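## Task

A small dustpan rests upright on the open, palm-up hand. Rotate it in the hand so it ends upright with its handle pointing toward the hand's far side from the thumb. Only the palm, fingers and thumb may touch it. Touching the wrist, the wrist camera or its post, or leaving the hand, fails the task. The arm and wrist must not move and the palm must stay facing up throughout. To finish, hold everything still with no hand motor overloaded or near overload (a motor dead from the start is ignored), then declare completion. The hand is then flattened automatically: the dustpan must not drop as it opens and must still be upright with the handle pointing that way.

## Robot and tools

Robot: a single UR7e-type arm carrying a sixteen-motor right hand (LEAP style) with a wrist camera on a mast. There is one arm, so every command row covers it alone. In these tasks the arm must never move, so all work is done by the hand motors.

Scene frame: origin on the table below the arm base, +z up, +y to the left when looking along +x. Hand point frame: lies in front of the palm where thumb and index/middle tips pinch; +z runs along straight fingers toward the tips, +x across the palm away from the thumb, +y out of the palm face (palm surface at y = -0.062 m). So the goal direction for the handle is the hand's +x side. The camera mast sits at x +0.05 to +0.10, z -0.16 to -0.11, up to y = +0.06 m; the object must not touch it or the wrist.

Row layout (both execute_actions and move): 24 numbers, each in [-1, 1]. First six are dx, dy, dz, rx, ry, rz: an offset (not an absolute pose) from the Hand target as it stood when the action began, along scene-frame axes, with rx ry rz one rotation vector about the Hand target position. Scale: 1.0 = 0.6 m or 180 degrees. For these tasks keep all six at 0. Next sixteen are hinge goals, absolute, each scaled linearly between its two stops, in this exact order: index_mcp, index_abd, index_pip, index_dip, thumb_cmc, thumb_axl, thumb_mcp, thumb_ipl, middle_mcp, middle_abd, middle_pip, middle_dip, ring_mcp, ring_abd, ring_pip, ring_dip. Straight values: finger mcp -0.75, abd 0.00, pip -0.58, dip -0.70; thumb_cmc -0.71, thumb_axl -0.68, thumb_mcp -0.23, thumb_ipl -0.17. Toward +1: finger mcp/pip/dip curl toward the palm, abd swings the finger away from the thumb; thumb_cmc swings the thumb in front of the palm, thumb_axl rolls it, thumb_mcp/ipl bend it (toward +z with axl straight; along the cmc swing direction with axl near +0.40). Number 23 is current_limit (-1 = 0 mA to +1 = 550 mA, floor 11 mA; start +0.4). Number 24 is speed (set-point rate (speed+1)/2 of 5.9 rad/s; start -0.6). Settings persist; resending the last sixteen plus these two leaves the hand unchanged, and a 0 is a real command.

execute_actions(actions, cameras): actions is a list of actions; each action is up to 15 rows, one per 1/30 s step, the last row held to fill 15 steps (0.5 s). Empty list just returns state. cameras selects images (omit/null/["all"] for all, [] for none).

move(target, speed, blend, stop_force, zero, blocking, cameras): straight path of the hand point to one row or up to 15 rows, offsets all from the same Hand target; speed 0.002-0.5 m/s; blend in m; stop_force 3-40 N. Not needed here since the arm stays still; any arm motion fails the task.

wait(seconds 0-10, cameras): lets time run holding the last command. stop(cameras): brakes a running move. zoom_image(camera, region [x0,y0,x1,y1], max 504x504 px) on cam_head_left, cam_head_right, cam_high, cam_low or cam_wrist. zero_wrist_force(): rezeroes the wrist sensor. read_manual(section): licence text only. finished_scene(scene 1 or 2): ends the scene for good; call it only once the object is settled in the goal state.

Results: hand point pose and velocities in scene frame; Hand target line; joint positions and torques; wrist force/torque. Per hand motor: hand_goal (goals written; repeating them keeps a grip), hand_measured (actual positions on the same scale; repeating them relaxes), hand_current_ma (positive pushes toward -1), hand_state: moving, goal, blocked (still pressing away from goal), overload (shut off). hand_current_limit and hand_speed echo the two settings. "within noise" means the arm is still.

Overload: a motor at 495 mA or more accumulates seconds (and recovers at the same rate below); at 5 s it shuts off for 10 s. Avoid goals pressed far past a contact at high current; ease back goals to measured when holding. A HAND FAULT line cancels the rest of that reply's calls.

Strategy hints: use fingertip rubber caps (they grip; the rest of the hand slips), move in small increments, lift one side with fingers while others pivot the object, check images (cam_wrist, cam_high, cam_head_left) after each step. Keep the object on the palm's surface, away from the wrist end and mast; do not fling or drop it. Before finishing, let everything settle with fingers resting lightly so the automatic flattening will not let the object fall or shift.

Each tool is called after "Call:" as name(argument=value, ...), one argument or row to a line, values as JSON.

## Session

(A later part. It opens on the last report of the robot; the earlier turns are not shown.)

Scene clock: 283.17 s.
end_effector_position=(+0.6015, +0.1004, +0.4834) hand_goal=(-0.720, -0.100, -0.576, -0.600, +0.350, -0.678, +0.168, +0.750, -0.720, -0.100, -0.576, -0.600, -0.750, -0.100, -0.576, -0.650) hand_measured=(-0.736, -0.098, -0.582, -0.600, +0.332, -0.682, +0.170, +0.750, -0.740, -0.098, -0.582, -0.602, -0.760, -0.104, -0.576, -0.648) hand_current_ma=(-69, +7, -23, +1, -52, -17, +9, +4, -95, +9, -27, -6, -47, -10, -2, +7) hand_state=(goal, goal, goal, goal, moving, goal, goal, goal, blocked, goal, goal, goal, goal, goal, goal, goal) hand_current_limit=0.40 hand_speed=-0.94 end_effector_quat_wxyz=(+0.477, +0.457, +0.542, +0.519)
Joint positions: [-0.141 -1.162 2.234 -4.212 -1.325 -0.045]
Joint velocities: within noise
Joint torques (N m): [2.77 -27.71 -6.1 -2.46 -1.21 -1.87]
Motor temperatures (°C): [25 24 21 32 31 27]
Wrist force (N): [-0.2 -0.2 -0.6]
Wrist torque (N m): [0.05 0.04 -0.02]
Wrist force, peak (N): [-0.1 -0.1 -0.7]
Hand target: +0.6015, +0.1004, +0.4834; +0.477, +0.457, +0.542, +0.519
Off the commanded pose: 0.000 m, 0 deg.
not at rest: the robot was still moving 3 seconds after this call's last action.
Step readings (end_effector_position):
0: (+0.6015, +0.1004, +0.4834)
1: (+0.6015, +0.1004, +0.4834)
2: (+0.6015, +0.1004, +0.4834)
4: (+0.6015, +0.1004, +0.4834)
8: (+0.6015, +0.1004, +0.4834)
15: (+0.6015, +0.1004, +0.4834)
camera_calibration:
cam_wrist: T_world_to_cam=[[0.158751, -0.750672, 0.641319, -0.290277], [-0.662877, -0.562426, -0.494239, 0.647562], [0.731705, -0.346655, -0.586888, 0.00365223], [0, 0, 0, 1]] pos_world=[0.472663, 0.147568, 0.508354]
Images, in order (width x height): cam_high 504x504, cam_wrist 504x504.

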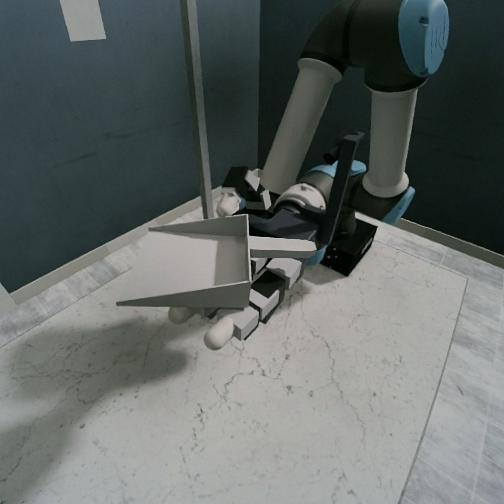

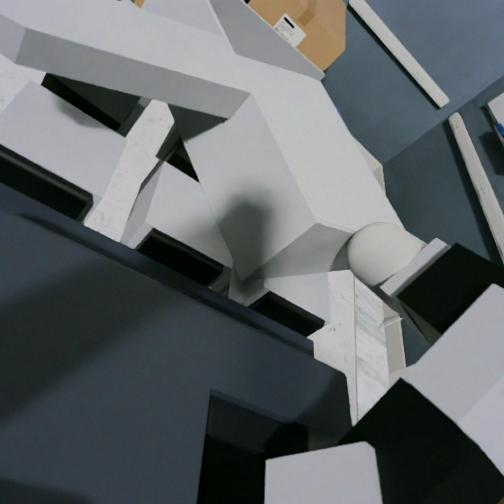

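Call:
execute_actions(
  actions=[
    [[0,0,0,0,0,0,-0.72,-0.1,-0.576,-0.6,0.6,-0.55,0.25,0.73,-0.72,-0.1,-0.576,-0.6,-0.75,-0.1,-0.576,-0.65,0.4,-0.94]],
  ],
  cameras=["cam_high","cam_wrist"],
)

Call:
execute_actions(
  actions=[
    [[0,0,0,0,0,0,-0.72,-0.1,-0.576,-0.6,0.65,-0.35,0.3,0.68,-0.72,-0.1,-0.576,-0.6,-0.75,-0.1,-0.576,-0.65,0.4,-0.94]],
  ],
  cameras=["cam_high","cam_wrist","cam_low"],
)

Call:
zoom_image(
  camera="cam_high",
  region=[100, 150, 340, 390],
)

Scene clock: 288.07 s.
end_effector_position=(+0.6015, +0.1004, +0.4834) hand_goal=(-0.720, -0.100, -0.576, -0.600, +0.600, -0.550, +0.250, +0.730, -0.720, -0.100, -0.576, -0.600, -0.750, -0.100, -0.576, -0.650) hand_measured=(-0.736, -0.098, -0.582, -0.600, +0.596, -0.554, +0.250, +0.732, -0.742, -0.098, -0.584, -0.602, -0.760, -0.104, -0.576, -0.648) hand_current_ma=(-69, +7, -23, +1, -15, -18, +0, +11, -100, +9, -30, -8, -47, -10, -2, +7) hand_state=(goal, goal, goal, goal, goal, goal, goal, goal, blocked, goal, goal, goal, goal, goal, goal, goal) hand_current_limit=0.40 hand_speed=-0.94 end_effector_quat_wxyz=(+0.477, +0.457, +0.542, +0.519)
Joint positions: [-0.141 -1.162 2.234 -4.212 -1.325 -0.045]
Joint velocities: within noise
Joint torques (N m): [2.84 -26.74 -6.36 -2.58 -1.17 -1.75]
Motor temperatures (°C): [25 24 21 32 31 27]
Wrist force (N): [0.0 -0.2 -0.5]
Wrist torque (N m): [0.05 0.01 -0.04]
Wrist force, peak (N): [0.0 0.0 -0.8]
Hand target: +0.6015, +0.1004, +0.4834; +0.477, +0.457, +0.542, +0.519
Off the commanded pose: 0.000 m, 0 deg.
Step readings (end_effector_position):
0: (+0.6015, +0.1004, +0.4834)
1: (+0.6015, +0.1004, +0.4834)
2: (+0.6015, +0.1004, +0.4834)
4: (+0.6015, +0.1004, +0.4834)
8: (+0.6015, +0.1004, +0.4834)
15: (+0.6015, +0.1004, +0.4834)
camera_calibration:
cam_wrist: T_world_to_cam=[[0.158751, -0.750672, 0.641319, -0.290277], [-0.662877, -0.562426, -0.494239, 0.647562], [0.731705, -0.346655, -0.586888, 0.00365232], [0, 0, 0, 1]] pos_world=[0.472663, 0.147568, 0.508354]
Images, in order (width x height): cam_high 504x504, cam_wrist 504x504.

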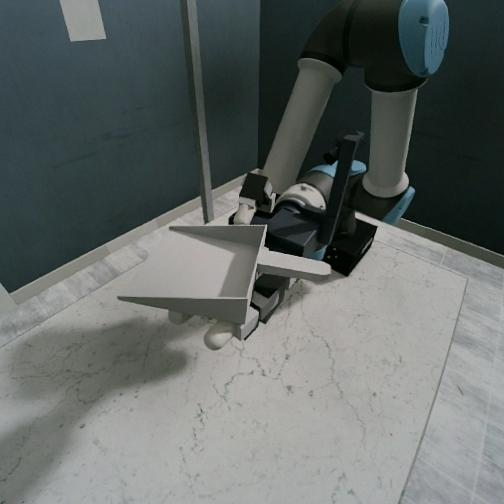

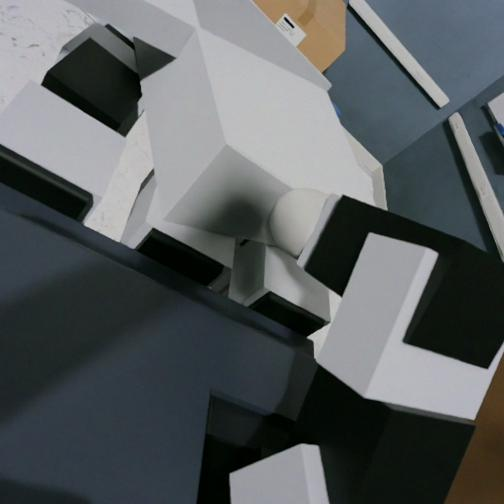

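Scene clock: 289.93 s.
end_effector_position=(+0.6015, +0.1004, +0.4834) hand_goal=(-0.720, -0.100, -0.576, -0.600, +0.650, -0.350, +0.300, +0.680, -0.720, -0.100, -0.576, -0.600, -0.750, -0.100, -0.576, -0.650) hand_measured=(-0.736, -0.098, -0.582, -0.600, +0.650, -0.352, +0.302, +0.686, -0.742, -0.098, -0.584, -0.602, -0.760, -0.104, -0.576, -0.648) hand_current_ma=(-69, +7, -23, +1, +2, -8, +12, +27, -103, +9, -31, -8, -47, -10, -2, +7) hand_state=(goal, goal, goal, goal, goal, goal, goal, goal, blocked, goal, goal, goal, goal, goal, goal, goal) hand_current_limit=0.40 hand_speed=-0.94 end_effector_quat_wxyz=(+0.477, +0.457, +0.542, +0.519)
Joint positions: [-0.141 -1.162 2.234 -4.212 -1.325 -0.045]
Joint velocities: within noise
Joint torques (N m): [2.76 -27.21 -5.46 -2.43 -1.18 -1.71]
Motor temperatures (°C): [25 24 21 32 31 27]
Wrist force (N): [-0.2 0.0 -0.3]
Wrist torque (N m): [0.06 0.03 -0.06]
Wrist force, peak (N): [-0.6 0.1 -0.5]
Hand target: +0.6015, +0.1004, +0.4834; +0.477, +0.457, +0.542, +0.519
Off the commanded pose: 0.000 m, 0 deg.
Step readings (end_effector_position):
0: (+0.6015, +0.1004, +0.4834)
1: (+0.6015, +0.1004, +0.4834)
2: (+0.6015, +0.1004, +0.4834)
4: (+0.6015, +0.1004, +0.4834)
8: (+0.6015, +0.1004, +0.4834)
15: (+0.6015, +0.1004, +0.4834)
camera_calibration:
cam_wrist: T_world_to_cam=[[0.158751, -0.750672, 0.641319, -0.290277], [-0.662877, -0.562426, -0.494239, 0.647562], [0.731705, -0.346655, -0.586888, 0.00365232], [0, 0, 0, 1]] pos_world=[0.472663, 0.147568, 0.508354]
Images, in order (width x height): cam_high 504x504, cam_low 504x504, cam_wrist 504x504.

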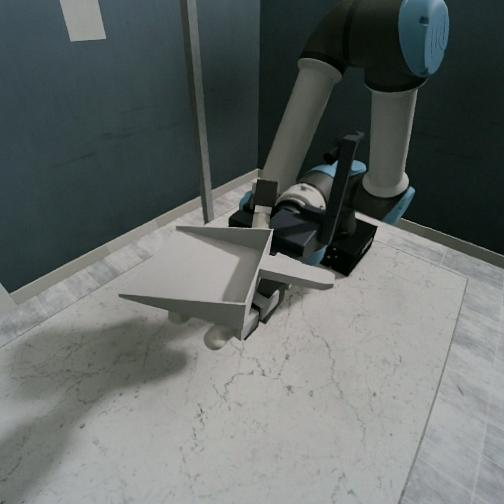

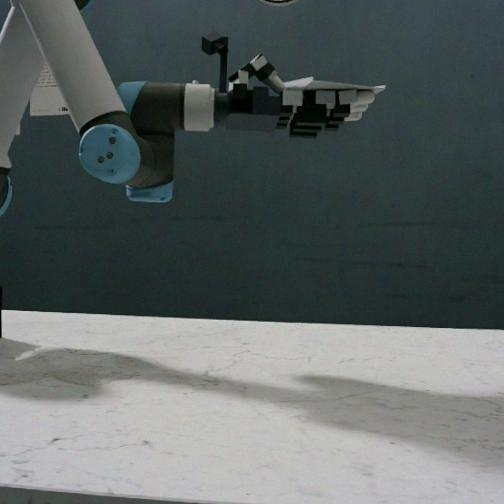

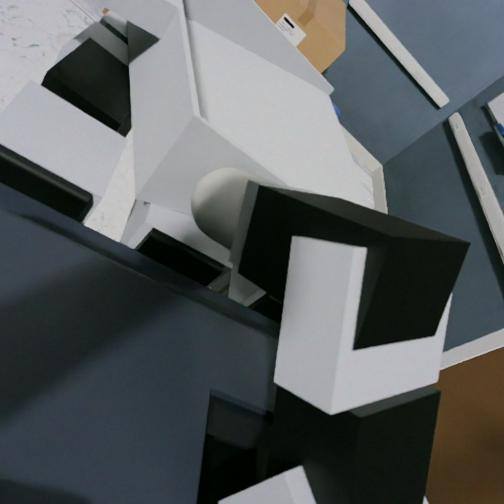

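Scaled by 2.100 from the camera's 504x504 image, which has a finer 720x720 frame.

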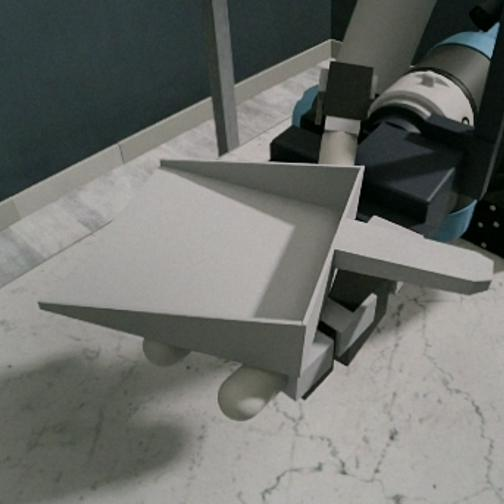

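Call:
execute_actions(
  actions=[
    [[0,0,0,0,0,0,-0.72,-0.1,-0.576,-0.6,0.65,-0.317,0.43,0.35,-0.72,-0.1,-0.576,-0.6,-0.75,-0.1,-0.576,-0.65,0.4,-0.94]],
  ],
  cameras=["cam_high","cam_wrist"],
)

Call:
execute_actions(
  actions=[
    [[0,0,0,0,0,0,-0.72,-0.1,-0.576,-0.6,0.65,-0.3,0.56,0.05,-0.72,-0.1,-0.576,-0.6,-0.75,-0.1,-0.576,-0.65,0.4,-0.94]],
  ],
  cameras=["cam_high","cam_wrist","cam_low"],
)

Call:
zoom_image(
  camera="cam_high",
  region=[100, 150, 340, 390],
)

Scene clock: 302.77 s.
end_effector_position=(+0.6015, +0.1004, +0.4834) hand_goal=(-0.720, -0.100, -0.576, -0.600, +0.650, -0.318, +0.430, +0.350, -0.720, -0.100, -0.576, -0.600, -0.750, -0.100, -0.576, -0.650) hand_measured=(-0.736, -0.098, -0.582, -0.600, +0.654, -0.316, +0.436, +0.360, -0.744, -0.098, -0.584, -0.602, -0.762, -0.104, -0.576, -0.648) hand_current_ma=(-69, +7, -23, +1, +13, +9, +31, +58, -109, +9, -33, -10, -55, -10, -3, +7) hand_state=(goal, goal, goal, goal, goal, goal, goal, goal, blocked, goal, goal, goal, goal, goal, goal, goal) hand_current_limit=0.40 hand_speed=-0.94 end_effector_quat_wxyz=(+0.477, +0.457, +0.542, +0.519)
Joint positions: [-0.141 -1.162 2.234 -4.212 -1.325 -0.045]
Joint velocities: within noise
Joint torques (N m): [2.77 -26.9 -7.47 -2.42 -1.26 -1.8]
Motor temperatures (°C): [25 24 21 32 31 27]
Wrist force (N): [-0.1 -0.1 -0.4]
Wrist torque (N m): [0.07 0.03 -0.08]
Wrist force, peak (N): [-0.5 -0.1 -0.7]
Hand target: +0.6015, +0.1004, +0.4834; +0.477, +0.457, +0.542, +0.519
Off the commanded pose: 0.000 m, 0 deg.
Step readings (end_effector_position):
0: (+0.6015, +0.1004, +0.4834)
1: (+0.6015, +0.1004, +0.4834)
2: (+0.6015, +0.1004, +0.4834)
4: (+0.6015, +0.1004, +0.4834)
8: (+0.6015, +0.1004, +0.4834)
15: (+0.6015, +0.1004, +0.4834)
camera_calibration:
cam_wrist: T_world_to_cam=[[0.158751, -0.750672, 0.641319, -0.290277], [-0.662877, -0.562426, -0.494239, 0.647562], [0.731705, -0.346655, -0.586888, 0.00365233], [0, 0, 0, 1]] pos_world=[0.472663, 0.147568, 0.508354]
Images, in order (width x height): cam_high 504x504, cam_wrist 504x504.

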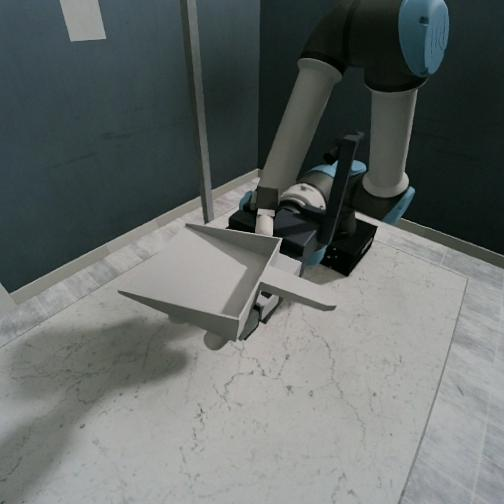

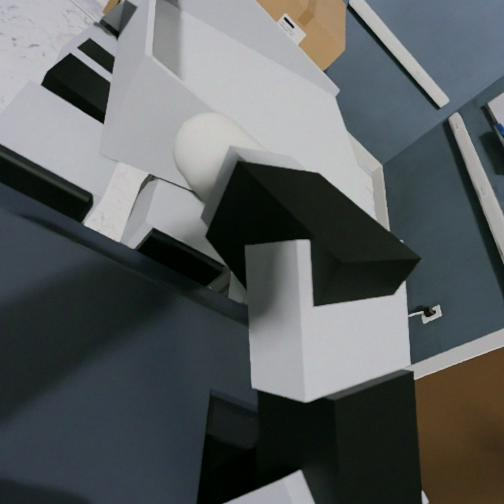

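Scene clock: 305.73 s.
end_effector_position=(+0.6015, +0.1004, +0.4834) hand_goal=(-0.720, -0.100, -0.576, -0.600, +0.650, -0.300, +0.560, +0.050, -0.720, -0.100, -0.576, -0.600, -0.750, -0.100, -0.576, -0.650) hand_measured=(-0.736, -0.098, -0.582, -0.600, +0.654, -0.298, +0.566, +0.058, -0.744, -0.098, -0.584, -0.602, -0.764, -0.104, -0.578, -0.648) hand_current_ma=(-70, +7, -23, +1, +17, +14, +34, +42, -109, +9, -34, -10, -61, -10, -7, +5) hand_state=(goal, goal, goal, goal, goal, goal, goal, goal, blocked, goal, goal, goal, goal, goal, goal, goal) hand_current_limit=0.40 hand_speed=-0.94 end_effector_quat_wxyz=(+0.477, +0.457, +0.542, +0.519)
Joint positions: [-0.141 -1.162 2.234 -4.212 -1.325 -0.045]
Joint velocities: within noise
Joint torques (N m): [2.56 -27.21 -6.88 -2.36 -1.13 -1.76]
Motor temperatures (°C): [25 24 21 32 31 27]
Wrist force (N): [0.2 -0.1 -0.3]
Wrist torque (N m): [0.07 -0.02 -0.06]
Wrist force, peak (N): [-0.5 0.2 -0.8]
Hand target: +0.6015, +0.1004, +0.4834; +0.477, +0.457, +0.542, +0.519
Off the commanded pose: 0.000 m, 0 deg.
Step readings (end_effector_position):
0: (+0.6015, +0.1004, +0.4834)
1: (+0.6015, +0.1004, +0.4834)
2: (+0.6015, +0.1004, +0.4834)
4: (+0.6015, +0.1004, +0.4834)
8: (+0.6015, +0.1004, +0.4834)
15: (+0.6015, +0.1004, +0.4834)
camera_calibration:
cam_wrist: T_world_to_cam=[[0.158751, -0.750672, 0.641319, -0.290277], [-0.662877, -0.562426, -0.494239, 0.647562], [0.731705, -0.346655, -0.586888, 0.00365231], [0, 0, 0, 1]] pos_world=[0.472663, 0.147568, 0.508354]
Images, in order (width x height): cam_high 504x504, cam_low 504x504, cam_wrist 504x504.

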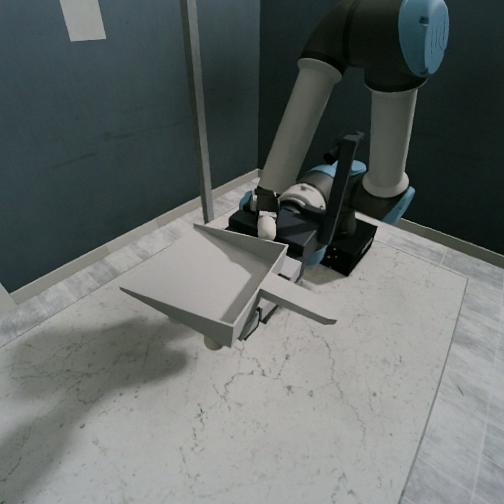

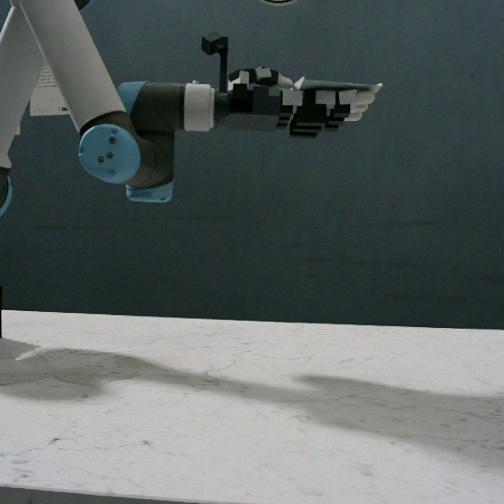

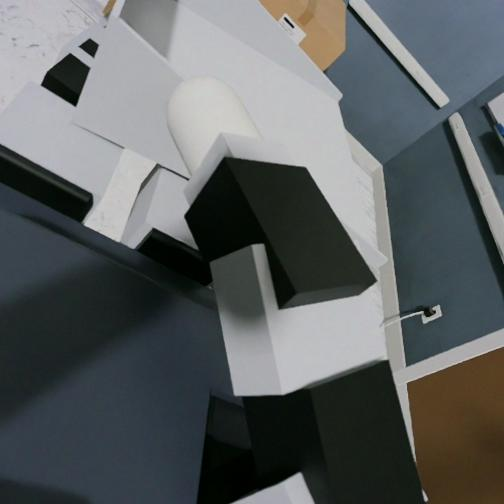

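Scaled by 2.100 from the camera's 504x504 image, which has a finer 720x720 frame.

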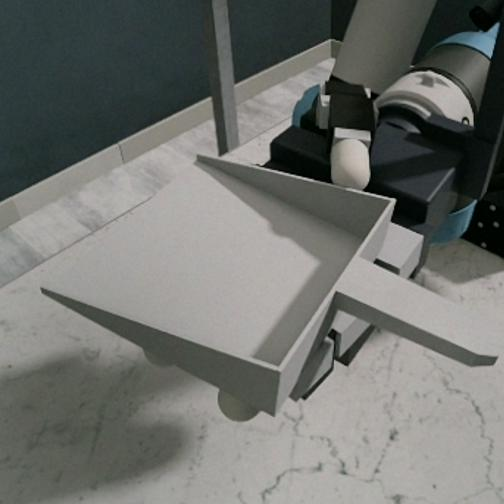

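Call:
execute_actions(
  actions=[
    [[0,0,0,0,0,0,-0.754,0.2,-0.576,-0.696,0.65,-0.3,0.56,0.05,-0.754,0.2,-0.576,-0.696,-0.754,0.2,-0.576,-0.696,0.4,-0.88]],
  ],
  cameras=["cam_high"],
)

Call:
execute_actions(
  actions=[
    [[0,0,0,0,0,0,-0.71,0.2,-0.576,-0.5,0.65,-0.3,0.56,0.05,-0.71,0.2,-0.576,-0.5,-0.71,0.2,-0.576,-0.5,0.4,-0.92]],
  ],
  cameras=["cam_high"],
)

Call:
execute_actions(
  actions=[
    [[0,0,0,0,0,0,-0.71,0.0,-0.576,-0.5,0.65,-0.3,0.56,0.05,-0.71,0.0,-0.576,-0.5,-0.71,0.0,-0.576,-0.5,0.4,-0.95]],
  ],
  cameras=["cam_high","cam_wrist","cam_low"],
)

Call:
zoom_image(
  camera="cam_high",
  region=[100, 150, 340, 390],
)

Scene clock: 316.00 s.
end_effector_position=(+0.6015, +0.1004, +0.4834) hand_goal=(-0.754, +0.200, -0.576, -0.696, +0.650, -0.300, +0.560, +0.050, -0.754, +0.200, -0.576, -0.696, -0.754, +0.200, -0.576, -0.696) hand_measured=(-0.770, +0.196, -0.582, -0.694, +0.654, -0.298, +0.566, +0.056, -0.770, +0.196, -0.584, -0.694, -0.772, +0.196, -0.580, -0.696) hand_current_ma=(-75, -12, -23, +4, +17, +14, +34, +32, -73, -12, -34, +5, -83, -13, -17, +3) hand_state=(goal, goal, goal, goal, goal, goal, goal, goal, goal, goal, goal, goal, goal, goal, goal, goal) hand_current_limit=0.40 hand_speed=-0.88 end_effector_quat_wxyz=(+0.477, +0.457, +0.542, +0.519)
Joint positions: [-0.141 -1.162 2.234 -4.212 -1.325 -0.045]
Joint velocities: within noise
Joint torques (N m): [2.84 -27.22 -7.38 -2.39 -1.2 -1.68]
Motor temperatures (°C): [25 24 21 32 31 27]
Wrist force (N): [-0.3 -0.1 -0.5]
Wrist torque (N m): [0.08 0.04 -0.13]
Wrist force, peak (N): [-0.3 0.2 -0.8]
Hand target: +0.6015, +0.1004, +0.4834; +0.477, +0.457, +0.542, +0.519
Off the commanded pose: 0.000 m, 0 deg.
Step readings (end_effector_position):
0: (+0.6015, +0.1004, +0.4834)
1: (+0.6015, +0.1004, +0.4834)
2: (+0.6015, +0.1004, +0.4834)
4: (+0.6015, +0.1004, +0.4834)
8: (+0.6015, +0.1004, +0.4834)
15: (+0.6015, +0.1004, +0.4834)
Images, in order (width x height): cam_high 504x504.

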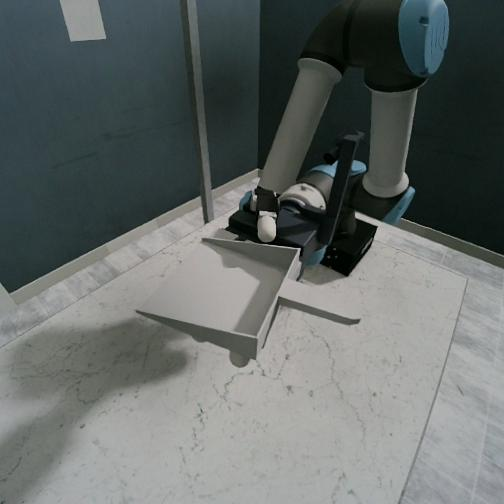

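Scene clock: 317.23 s.
end_effector_position=(+0.6015, +0.1004, +0.4834) hand_goal=(-0.710, +0.200, -0.576, -0.500, +0.650, -0.300, +0.560, +0.050, -0.710, +0.200, -0.576, -0.500, -0.710, +0.200, -0.576, -0.500) hand_measured=(-0.748, +0.198, -0.582, -0.510, +0.654, -0.298, +0.564, +0.052, -0.746, +0.198, -0.584, -0.508, -0.748, +0.198, -0.580, -0.506) hand_current_ma=(-175, -9, -23, -38, +17, +14, +24, +12, -169, -8, -34, -29, -181, -10, -17, -24) hand_state=(blocked, goal, goal, goal, goal, goal, goal, goal, blocked, goal, goal, goal, blocked, goal, goal, goal) hand_current_limit=0.40 hand_speed=-0.92 end_effector_quat_wxyz=(+0.477, +0.457, +0.542, +0.519)
Joint positions: [-0.141 -1.162 2.234 -4.212 -1.325 -0.045]
Joint velocities: within noise
Joint torques (N m): [1.8 -26.52 -7.39 -2.12 -1.18 -1.67]
Motor temperatures (°C): [25 24 21 32 31 27]
Wrist force (N): [0.0 0.1 -0.2]
Wrist torque (N m): [0.08 0.01 -0.12]
Wrist force, peak (N): [-0.2 -0.4 -0.6]
Hand target: +0.6015, +0.1004, +0.4834; +0.477, +0.457, +0.542, +0.519
Off the commanded pose: 0.000 m, 0 deg.
Step readings (end_effector_position):
0: (+0.6015, +0.1004, +0.4834)
1: (+0.6015, +0.1004, +0.4834)
2: (+0.6015, +0.1004, +0.4834)
4: (+0.6015, +0.1004, +0.4834)
8: (+0.6015, +0.1004, +0.4834)
15: (+0.6015, +0.1004, +0.4834)
Images, in order (width x height): cam_high 504x504.

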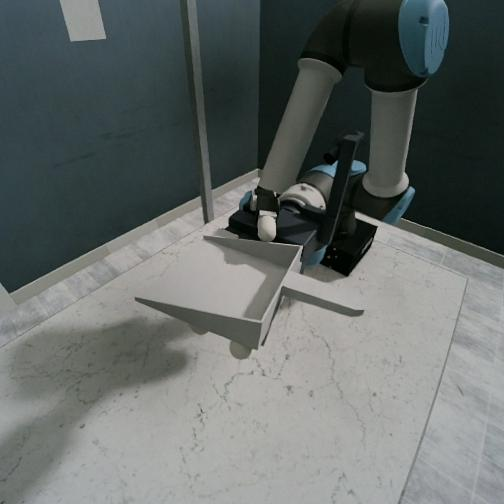

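Scene clock: 318.90 s.
end_effector_position=(+0.6015, +0.1004, +0.4834) hand_goal=(-0.710, +0.000, -0.576, -0.500, +0.650, -0.300, +0.560, +0.050, -0.710, +0.000, -0.576, -0.500, -0.710, +0.000, -0.576, -0.500) hand_measured=(-0.746, +0.004, -0.582, -0.506, +0.654, -0.298, +0.564, +0.052, -0.746, +0.006, -0.584, -0.506, -0.748, +0.006, -0.580, -0.506) hand_current_ma=(-173, +16, -23, -22, +17, +12, +24, +11, -168, +22, -34, -21, -178, +22, -18, -22) hand_state=(blocked, goal, goal, goal, goal, goal, goal, goal, blocked, goal, goal, goal, blocked, goal, goal, goal) hand_current_limit=0.40 hand_speed=-0.95 end_effector_quat_wxyz=(+0.477, +0.457, +0.542, +0.519)
Joint positions: [-0.141 -1.162 2.234 -4.212 -1.325 -0.045]
Joint velocities: within noise
Joint torques (N m): [2.13 -27.51 -6.99 -2.49 -1.24 -1.58]
Motor temperatures (°C): [25 24 21 32 31 27]
Wrist force (N): [0.0 0.4 -0.5]
Wrist torque (N m): [0.15 0.01 -0.08]
Wrist force, peak (N): [-0.2 -0.1 -0.9]
Hand target: +0.6015, +0.1004, +0.4834; +0.477, +0.457, +0.542, +0.519
Off the commanded pose: 0.000 m, 0 deg.
Step readings (end_effector_position):
0: (+0.6015, +0.1004, +0.4834)
1: (+0.6015, +0.1004, +0.4834)
2: (+0.6015, +0.1004, +0.4834)
4: (+0.6015, +0.1004, +0.4834)
8: (+0.6015, +0.1004, +0.4834)
15: (+0.6015, +0.1004, +0.4834)
camera_calibration:
cam_wrist: T_world_to_cam=[[0.158751, -0.750672, 0.641319, -0.290277], [-0.662877, -0.562426, -0.494239, 0.647562], [0.731705, -0.346655, -0.586888, 0.00365236], [0, 0, 0, 1]] pos_world=[0.472663, 0.147568, 0.508354]
Images, in order (width x height): cam_high 504x504, cam_low 504x504, cam_wrist 504x504.

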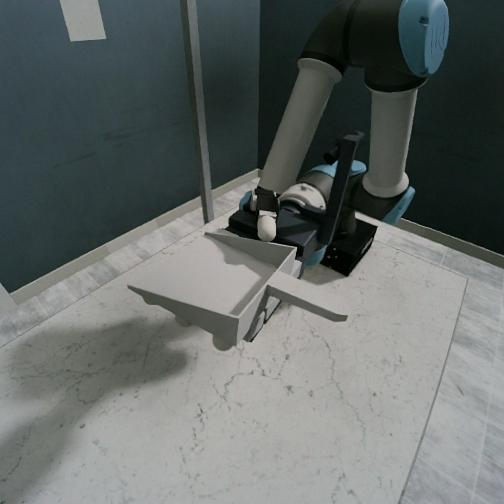

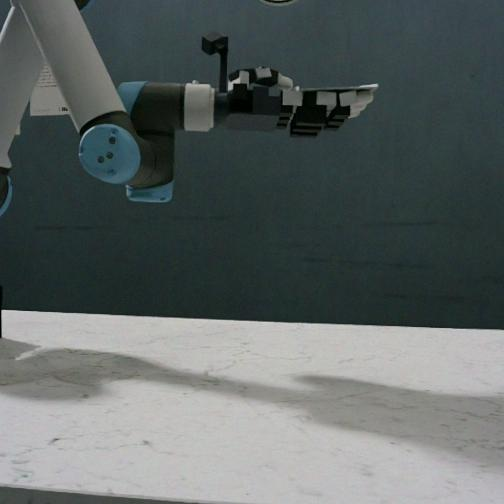

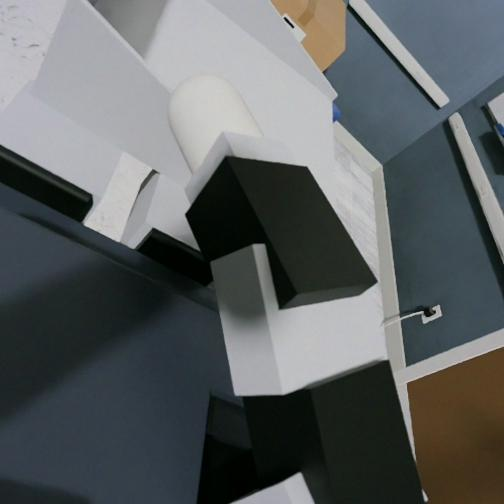

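Scaled by 2.100 from the camera's 504x504 image, which has a finer 720x720 frame.

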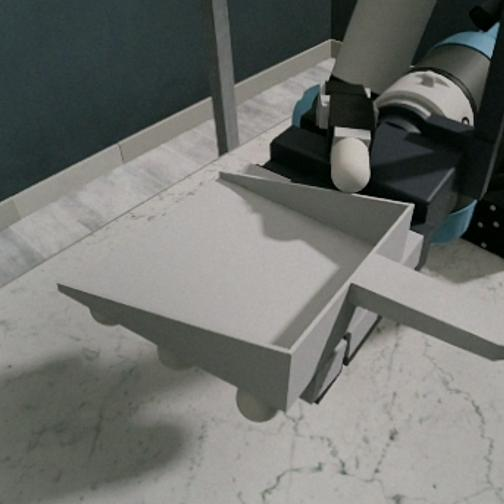

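Call:
execute_actions(
  actions=[
    [[0,0,0,0,0,0,-0.754,0.0,-0.576,-0.696,0.65,-0.3,0.5,-0.05,-0.754,0.0,-0.576,-0.696,-0.754,0.0,-0.576,-0.696,0.4,-0.94]],
  ],
  cameras=["cam_high","cam_wrist"],
)

Call:
execute_actions(
  actions=[
    [[0,0,0,0,0,0,-0.754,0.0,-0.576,-0.696,0.5,-0.5,-0.1,-0.15,-0.754,0.0,-0.576,-0.696,-0.754,0.0,-0.576,-0.696,0.4,-0.88]],
  ],
  cameras=["cam_high"],
)

Call:
execute_actions(
  actions=[
    [[0,0,0,0,0,0,-0.754,0.0,-0.576,-0.696,0.104,-0.54,-0.162,-0.106,-0.754,0.0,-0.576,-0.696,-0.754,0.0,-0.576,-0.696,0.4,-0.85]],
  ],
)

Call:
zoom_image(
  camera="cam_high",
  region=[100, 150, 340, 390],
)

Call:
zoom_image(
  camera="cam_low",
  region=[210, 20, 410, 160],
)

Scene clock: 325.93 s.
end_effector_position=(+0.6015, +0.1004, +0.4834) hand_goal=(-0.754, +0.000, -0.576, -0.696, +0.650, -0.300, +0.500, -0.050, -0.754, +0.000, -0.576, -0.696, -0.754, +0.000, -0.576, -0.696) hand_measured=(-0.768, +0.004, -0.582, -0.694, +0.654, -0.298, +0.514, -0.044, -0.768, +0.004, -0.584, -0.694, -0.772, +0.004, -0.580, -0.694) hand_current_ma=(-66, +11, -23, +5, +17, +12, +74, +32, -63, +17, -34, +4, -77, +17, -18, +5) hand_state=(goal, goal, goal, goal, goal, goal, goal, goal, goal, goal, goal, goal, goal, goal, goal, goal) hand_current_limit=0.40 hand_speed=-0.94 end_effector_quat_wxyz=(+0.477, +0.457, +0.542, +0.519)
Joint positions: [-0.141 -1.162 2.234 -4.212 -1.325 -0.045]
Joint velocities: within noise
Joint torques (N m): [1.88 -26.99 -7.47 -2.4 -1.21 -1.7]
Motor temperatures (°C): [25 24 21 32 31 27]
Wrist force (N): [-0.2 -0.4 -0.5]
Wrist torque (N m): [0.05 0.04 -0.11]
Wrist force, peak (N): [-0.3 0.1 -0.8]
Hand target: +0.6015, +0.1004, +0.4834; +0.477, +0.457, +0.542, +0.519
Off the commanded pose: 0.000 m, 0 deg.
Step readings (end_effector_position):
0: (+0.6015, +0.1004, +0.4834)
1: (+0.6015, +0.1004, +0.4834)
2: (+0.6015, +0.1004, +0.4834)
4: (+0.6015, +0.1004, +0.4834)
8: (+0.6015, +0.1004, +0.4834)
15: (+0.6015, +0.1004, +0.4834)
camera_calibration:
cam_wrist: T_world_to_cam=[[0.158751, -0.750672, 0.641319, -0.290277], [-0.662877, -0.562426, -0.494239, 0.647562], [0.731705, -0.346655, -0.586888, 0.00365234], [0, 0, 0, 1]] pos_world=[0.472663, 0.147568, 0.508354]
Images, in order (width x height): cam_high 504x504, cam_wrist 504x504.

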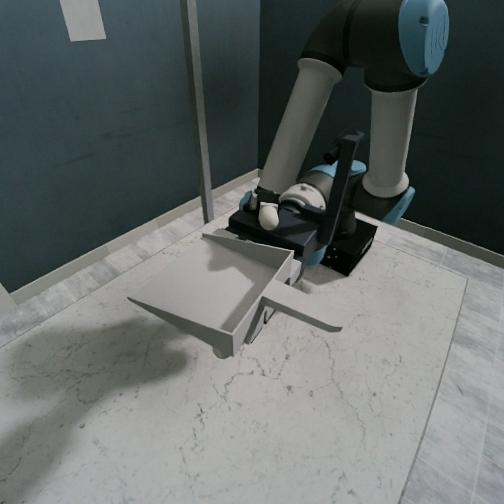

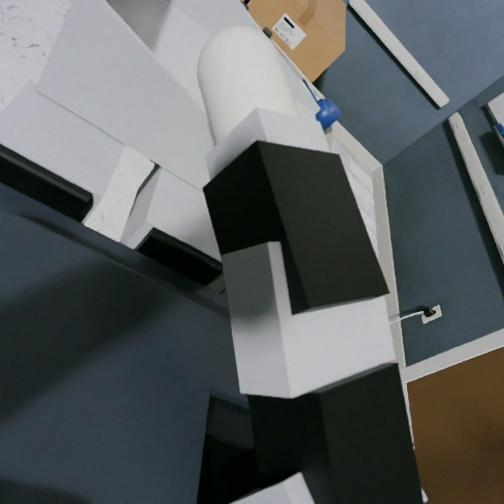

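Scene clock: 328.80 s.
end_effector_position=(+0.6015, +0.1004, +0.4834) hand_goal=(-0.754, +0.000, -0.576, -0.696, +0.500, -0.500, -0.100, -0.150, -0.754, +0.000, -0.576, -0.696, -0.754, +0.000, -0.576, -0.696) hand_measured=(-0.768, +0.004, -0.582, -0.694, +0.502, -0.498, -0.096, -0.146, -0.768, +0.004, -0.584, -0.694, -0.772, +0.004, -0.580, -0.694) hand_current_ma=(-66, +11, -23, +5, +9, +10, +24, +16, -64, +17, -34, +4, -77, +17, -18, +5) hand_state=(goal, goal, goal, goal, goal, goal, goal, goal, goal, goal, goal, goal, goal, goal, goal, goal) hand_current_limit=0.40 hand_speed=-0.88 end_effector_quat_wxyz=(+0.477, +0.457, +0.542, +0.519)
Joint positions: [-0.141 -1.162 2.234 -4.212 -1.325 -0.045]
Joint velocities: within noise
Joint torques (N m): [2.31 -27.25 -7.25 -2.34 -0.89 -1.78]
Motor temperatures (°C): [25 24 21 32 31 27]
Wrist force (N): [0.0 0.0 -0.4]
Wrist torque (N m): [0.06 0.01 -0.06]
Wrist force, peak (N): [0.0 0.4 -0.8]
Hand target: +0.6015, +0.1004, +0.4834; +0.477, +0.457, +0.542, +0.519
Off the commanded pose: 0.000 m, 0 deg.
Step readings (end_effector_position):
0: (+0.6015, +0.1004, +0.4834)
1: (+0.6015, +0.1004, +0.4834)
2: (+0.6015, +0.1004, +0.4834)
4: (+0.6015, +0.1004, +0.4834)
8: (+0.6015, +0.1004, +0.4834)
15: (+0.6015, +0.1004, +0.4834)
Images, in order (width x height): cam_high 504x504.

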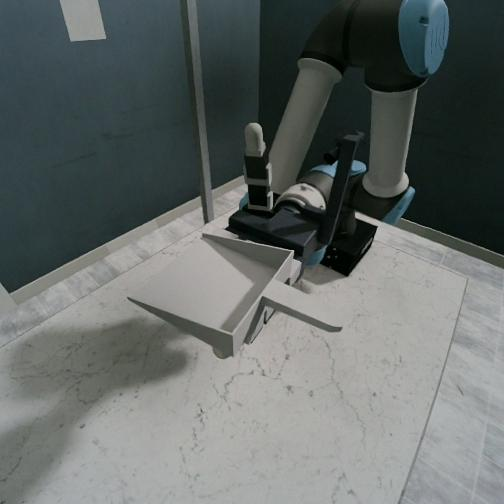

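Scene clock: 330.17 s.
end_effector_position=(+0.6015, +0.1004, +0.4834) hand_goal=(-0.754, +0.000, -0.576, -0.696, +0.104, -0.540, -0.162, -0.106, -0.754, +0.000, -0.576, -0.696, -0.754, +0.000, -0.576, -0.696) hand_measured=(-0.768, +0.004, -0.582, -0.694, +0.100, -0.538, -0.160, -0.108, -0.768, +0.004, -0.584, -0.694, -0.772, +0.004, -0.580, -0.694) hand_current_ma=(-66, +11, -23, +5, -17, +9, +11, -10, -64, +17, -34, +4, -77, +17, -18, +5) hand_state=(goal, goal, goal, goal, goal, goal, goal, goal, goal, goal, goal, goal, goal, goal, goal, goal) hand_current_limit=0.40 hand_speed=-0.85 end_effector_quat_wxyz=(+0.477, +0.457, +0.542, +0.519)
Joint positions: [-0.141 -1.162 2.234 -4.212 -1.325 -0.045]
Joint velocities: within noise
Joint torques (N m): [2.39 -27.37 -8.01 -2.3 -1.07 -1.71]
Motor temperatures (°C): [25 24 21 32 31 27]
Wrist force (N): [0.1 0.1 -0.3]
Wrist torque (N m): [0.07 0.00 -0.02]
Wrist force, peak (N): [-0.2 0.0 -0.8]
Hand target: +0.6015, +0.1004, +0.4834; +0.477, +0.457, +0.542, +0.519
Off the commanded pose: 0.000 m, 0 deg.
Step readings (end_effector_position):
0: (+0.6015, +0.1004, +0.4834)
1: (+0.6015, +0.1004, +0.4834)
2: (+0.6015, +0.1004, +0.4834)
4: (+0.6015, +0.1004, +0.4834)
8: (+0.6015, +0.1004, +0.4834)
15: (+0.6015, +0.1004, +0.4834)
camera_calibration:
cam_wrist: T_world_to_cam=[[0.158751, -0.750672, 0.641319, -0.290277], [-0.662877, -0.562426, -0.494239, 0.647562], [0.731705, -0.346655, -0.586889, 0.00365239], [0, 0, 0, 1]] pos_world=[0.472663, 0.147568, 0.508354]

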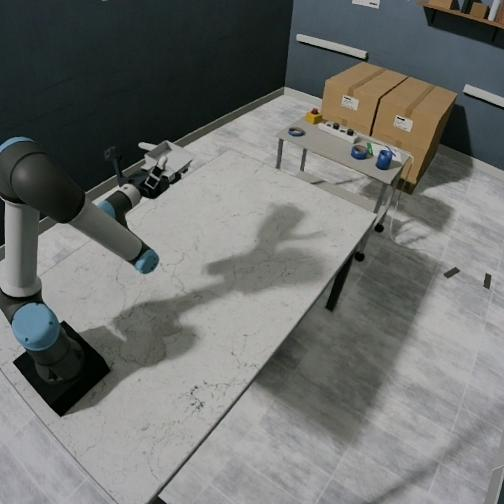

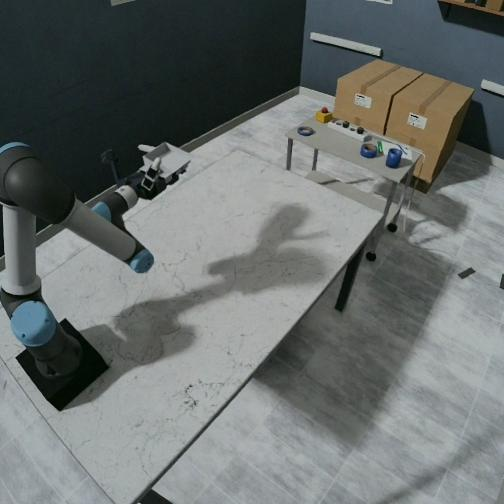

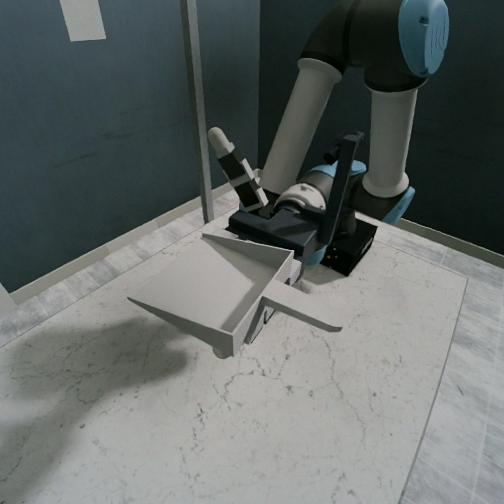

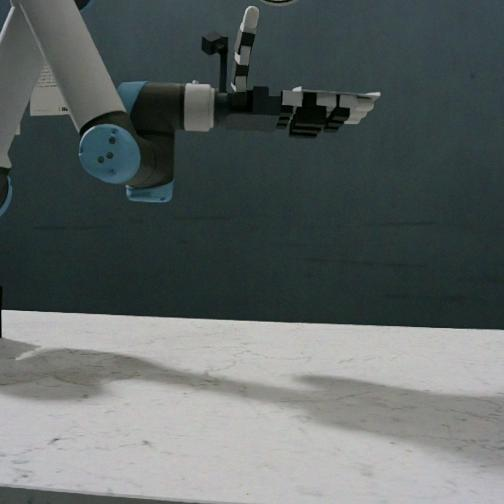

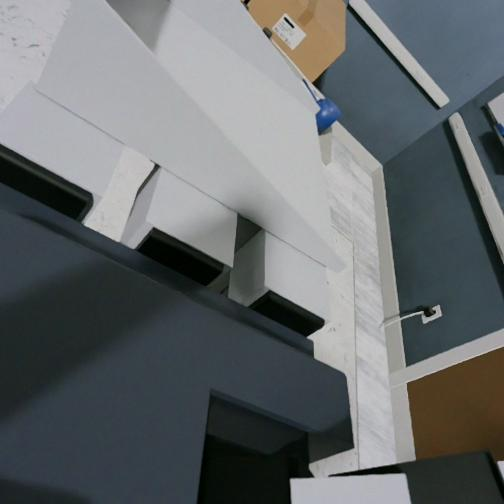

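Scaled by 2.100 from the camera's 504x504 image, which has a finer 720x720 frame.

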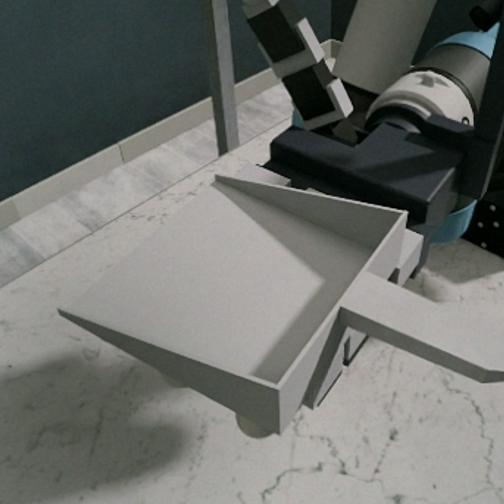

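Scaled by 2.520 from the camera's 504x504 image, which has a finer 720x720 frame.

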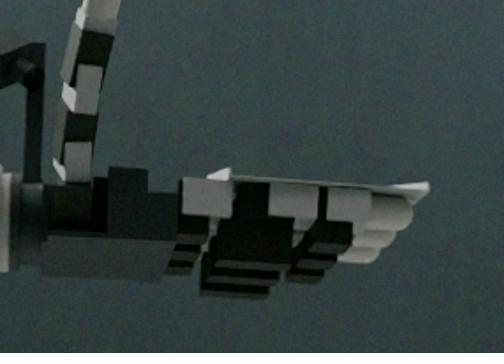

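Call:
finished_scene(
  scene=1,
)

The scene is finished: the task was done.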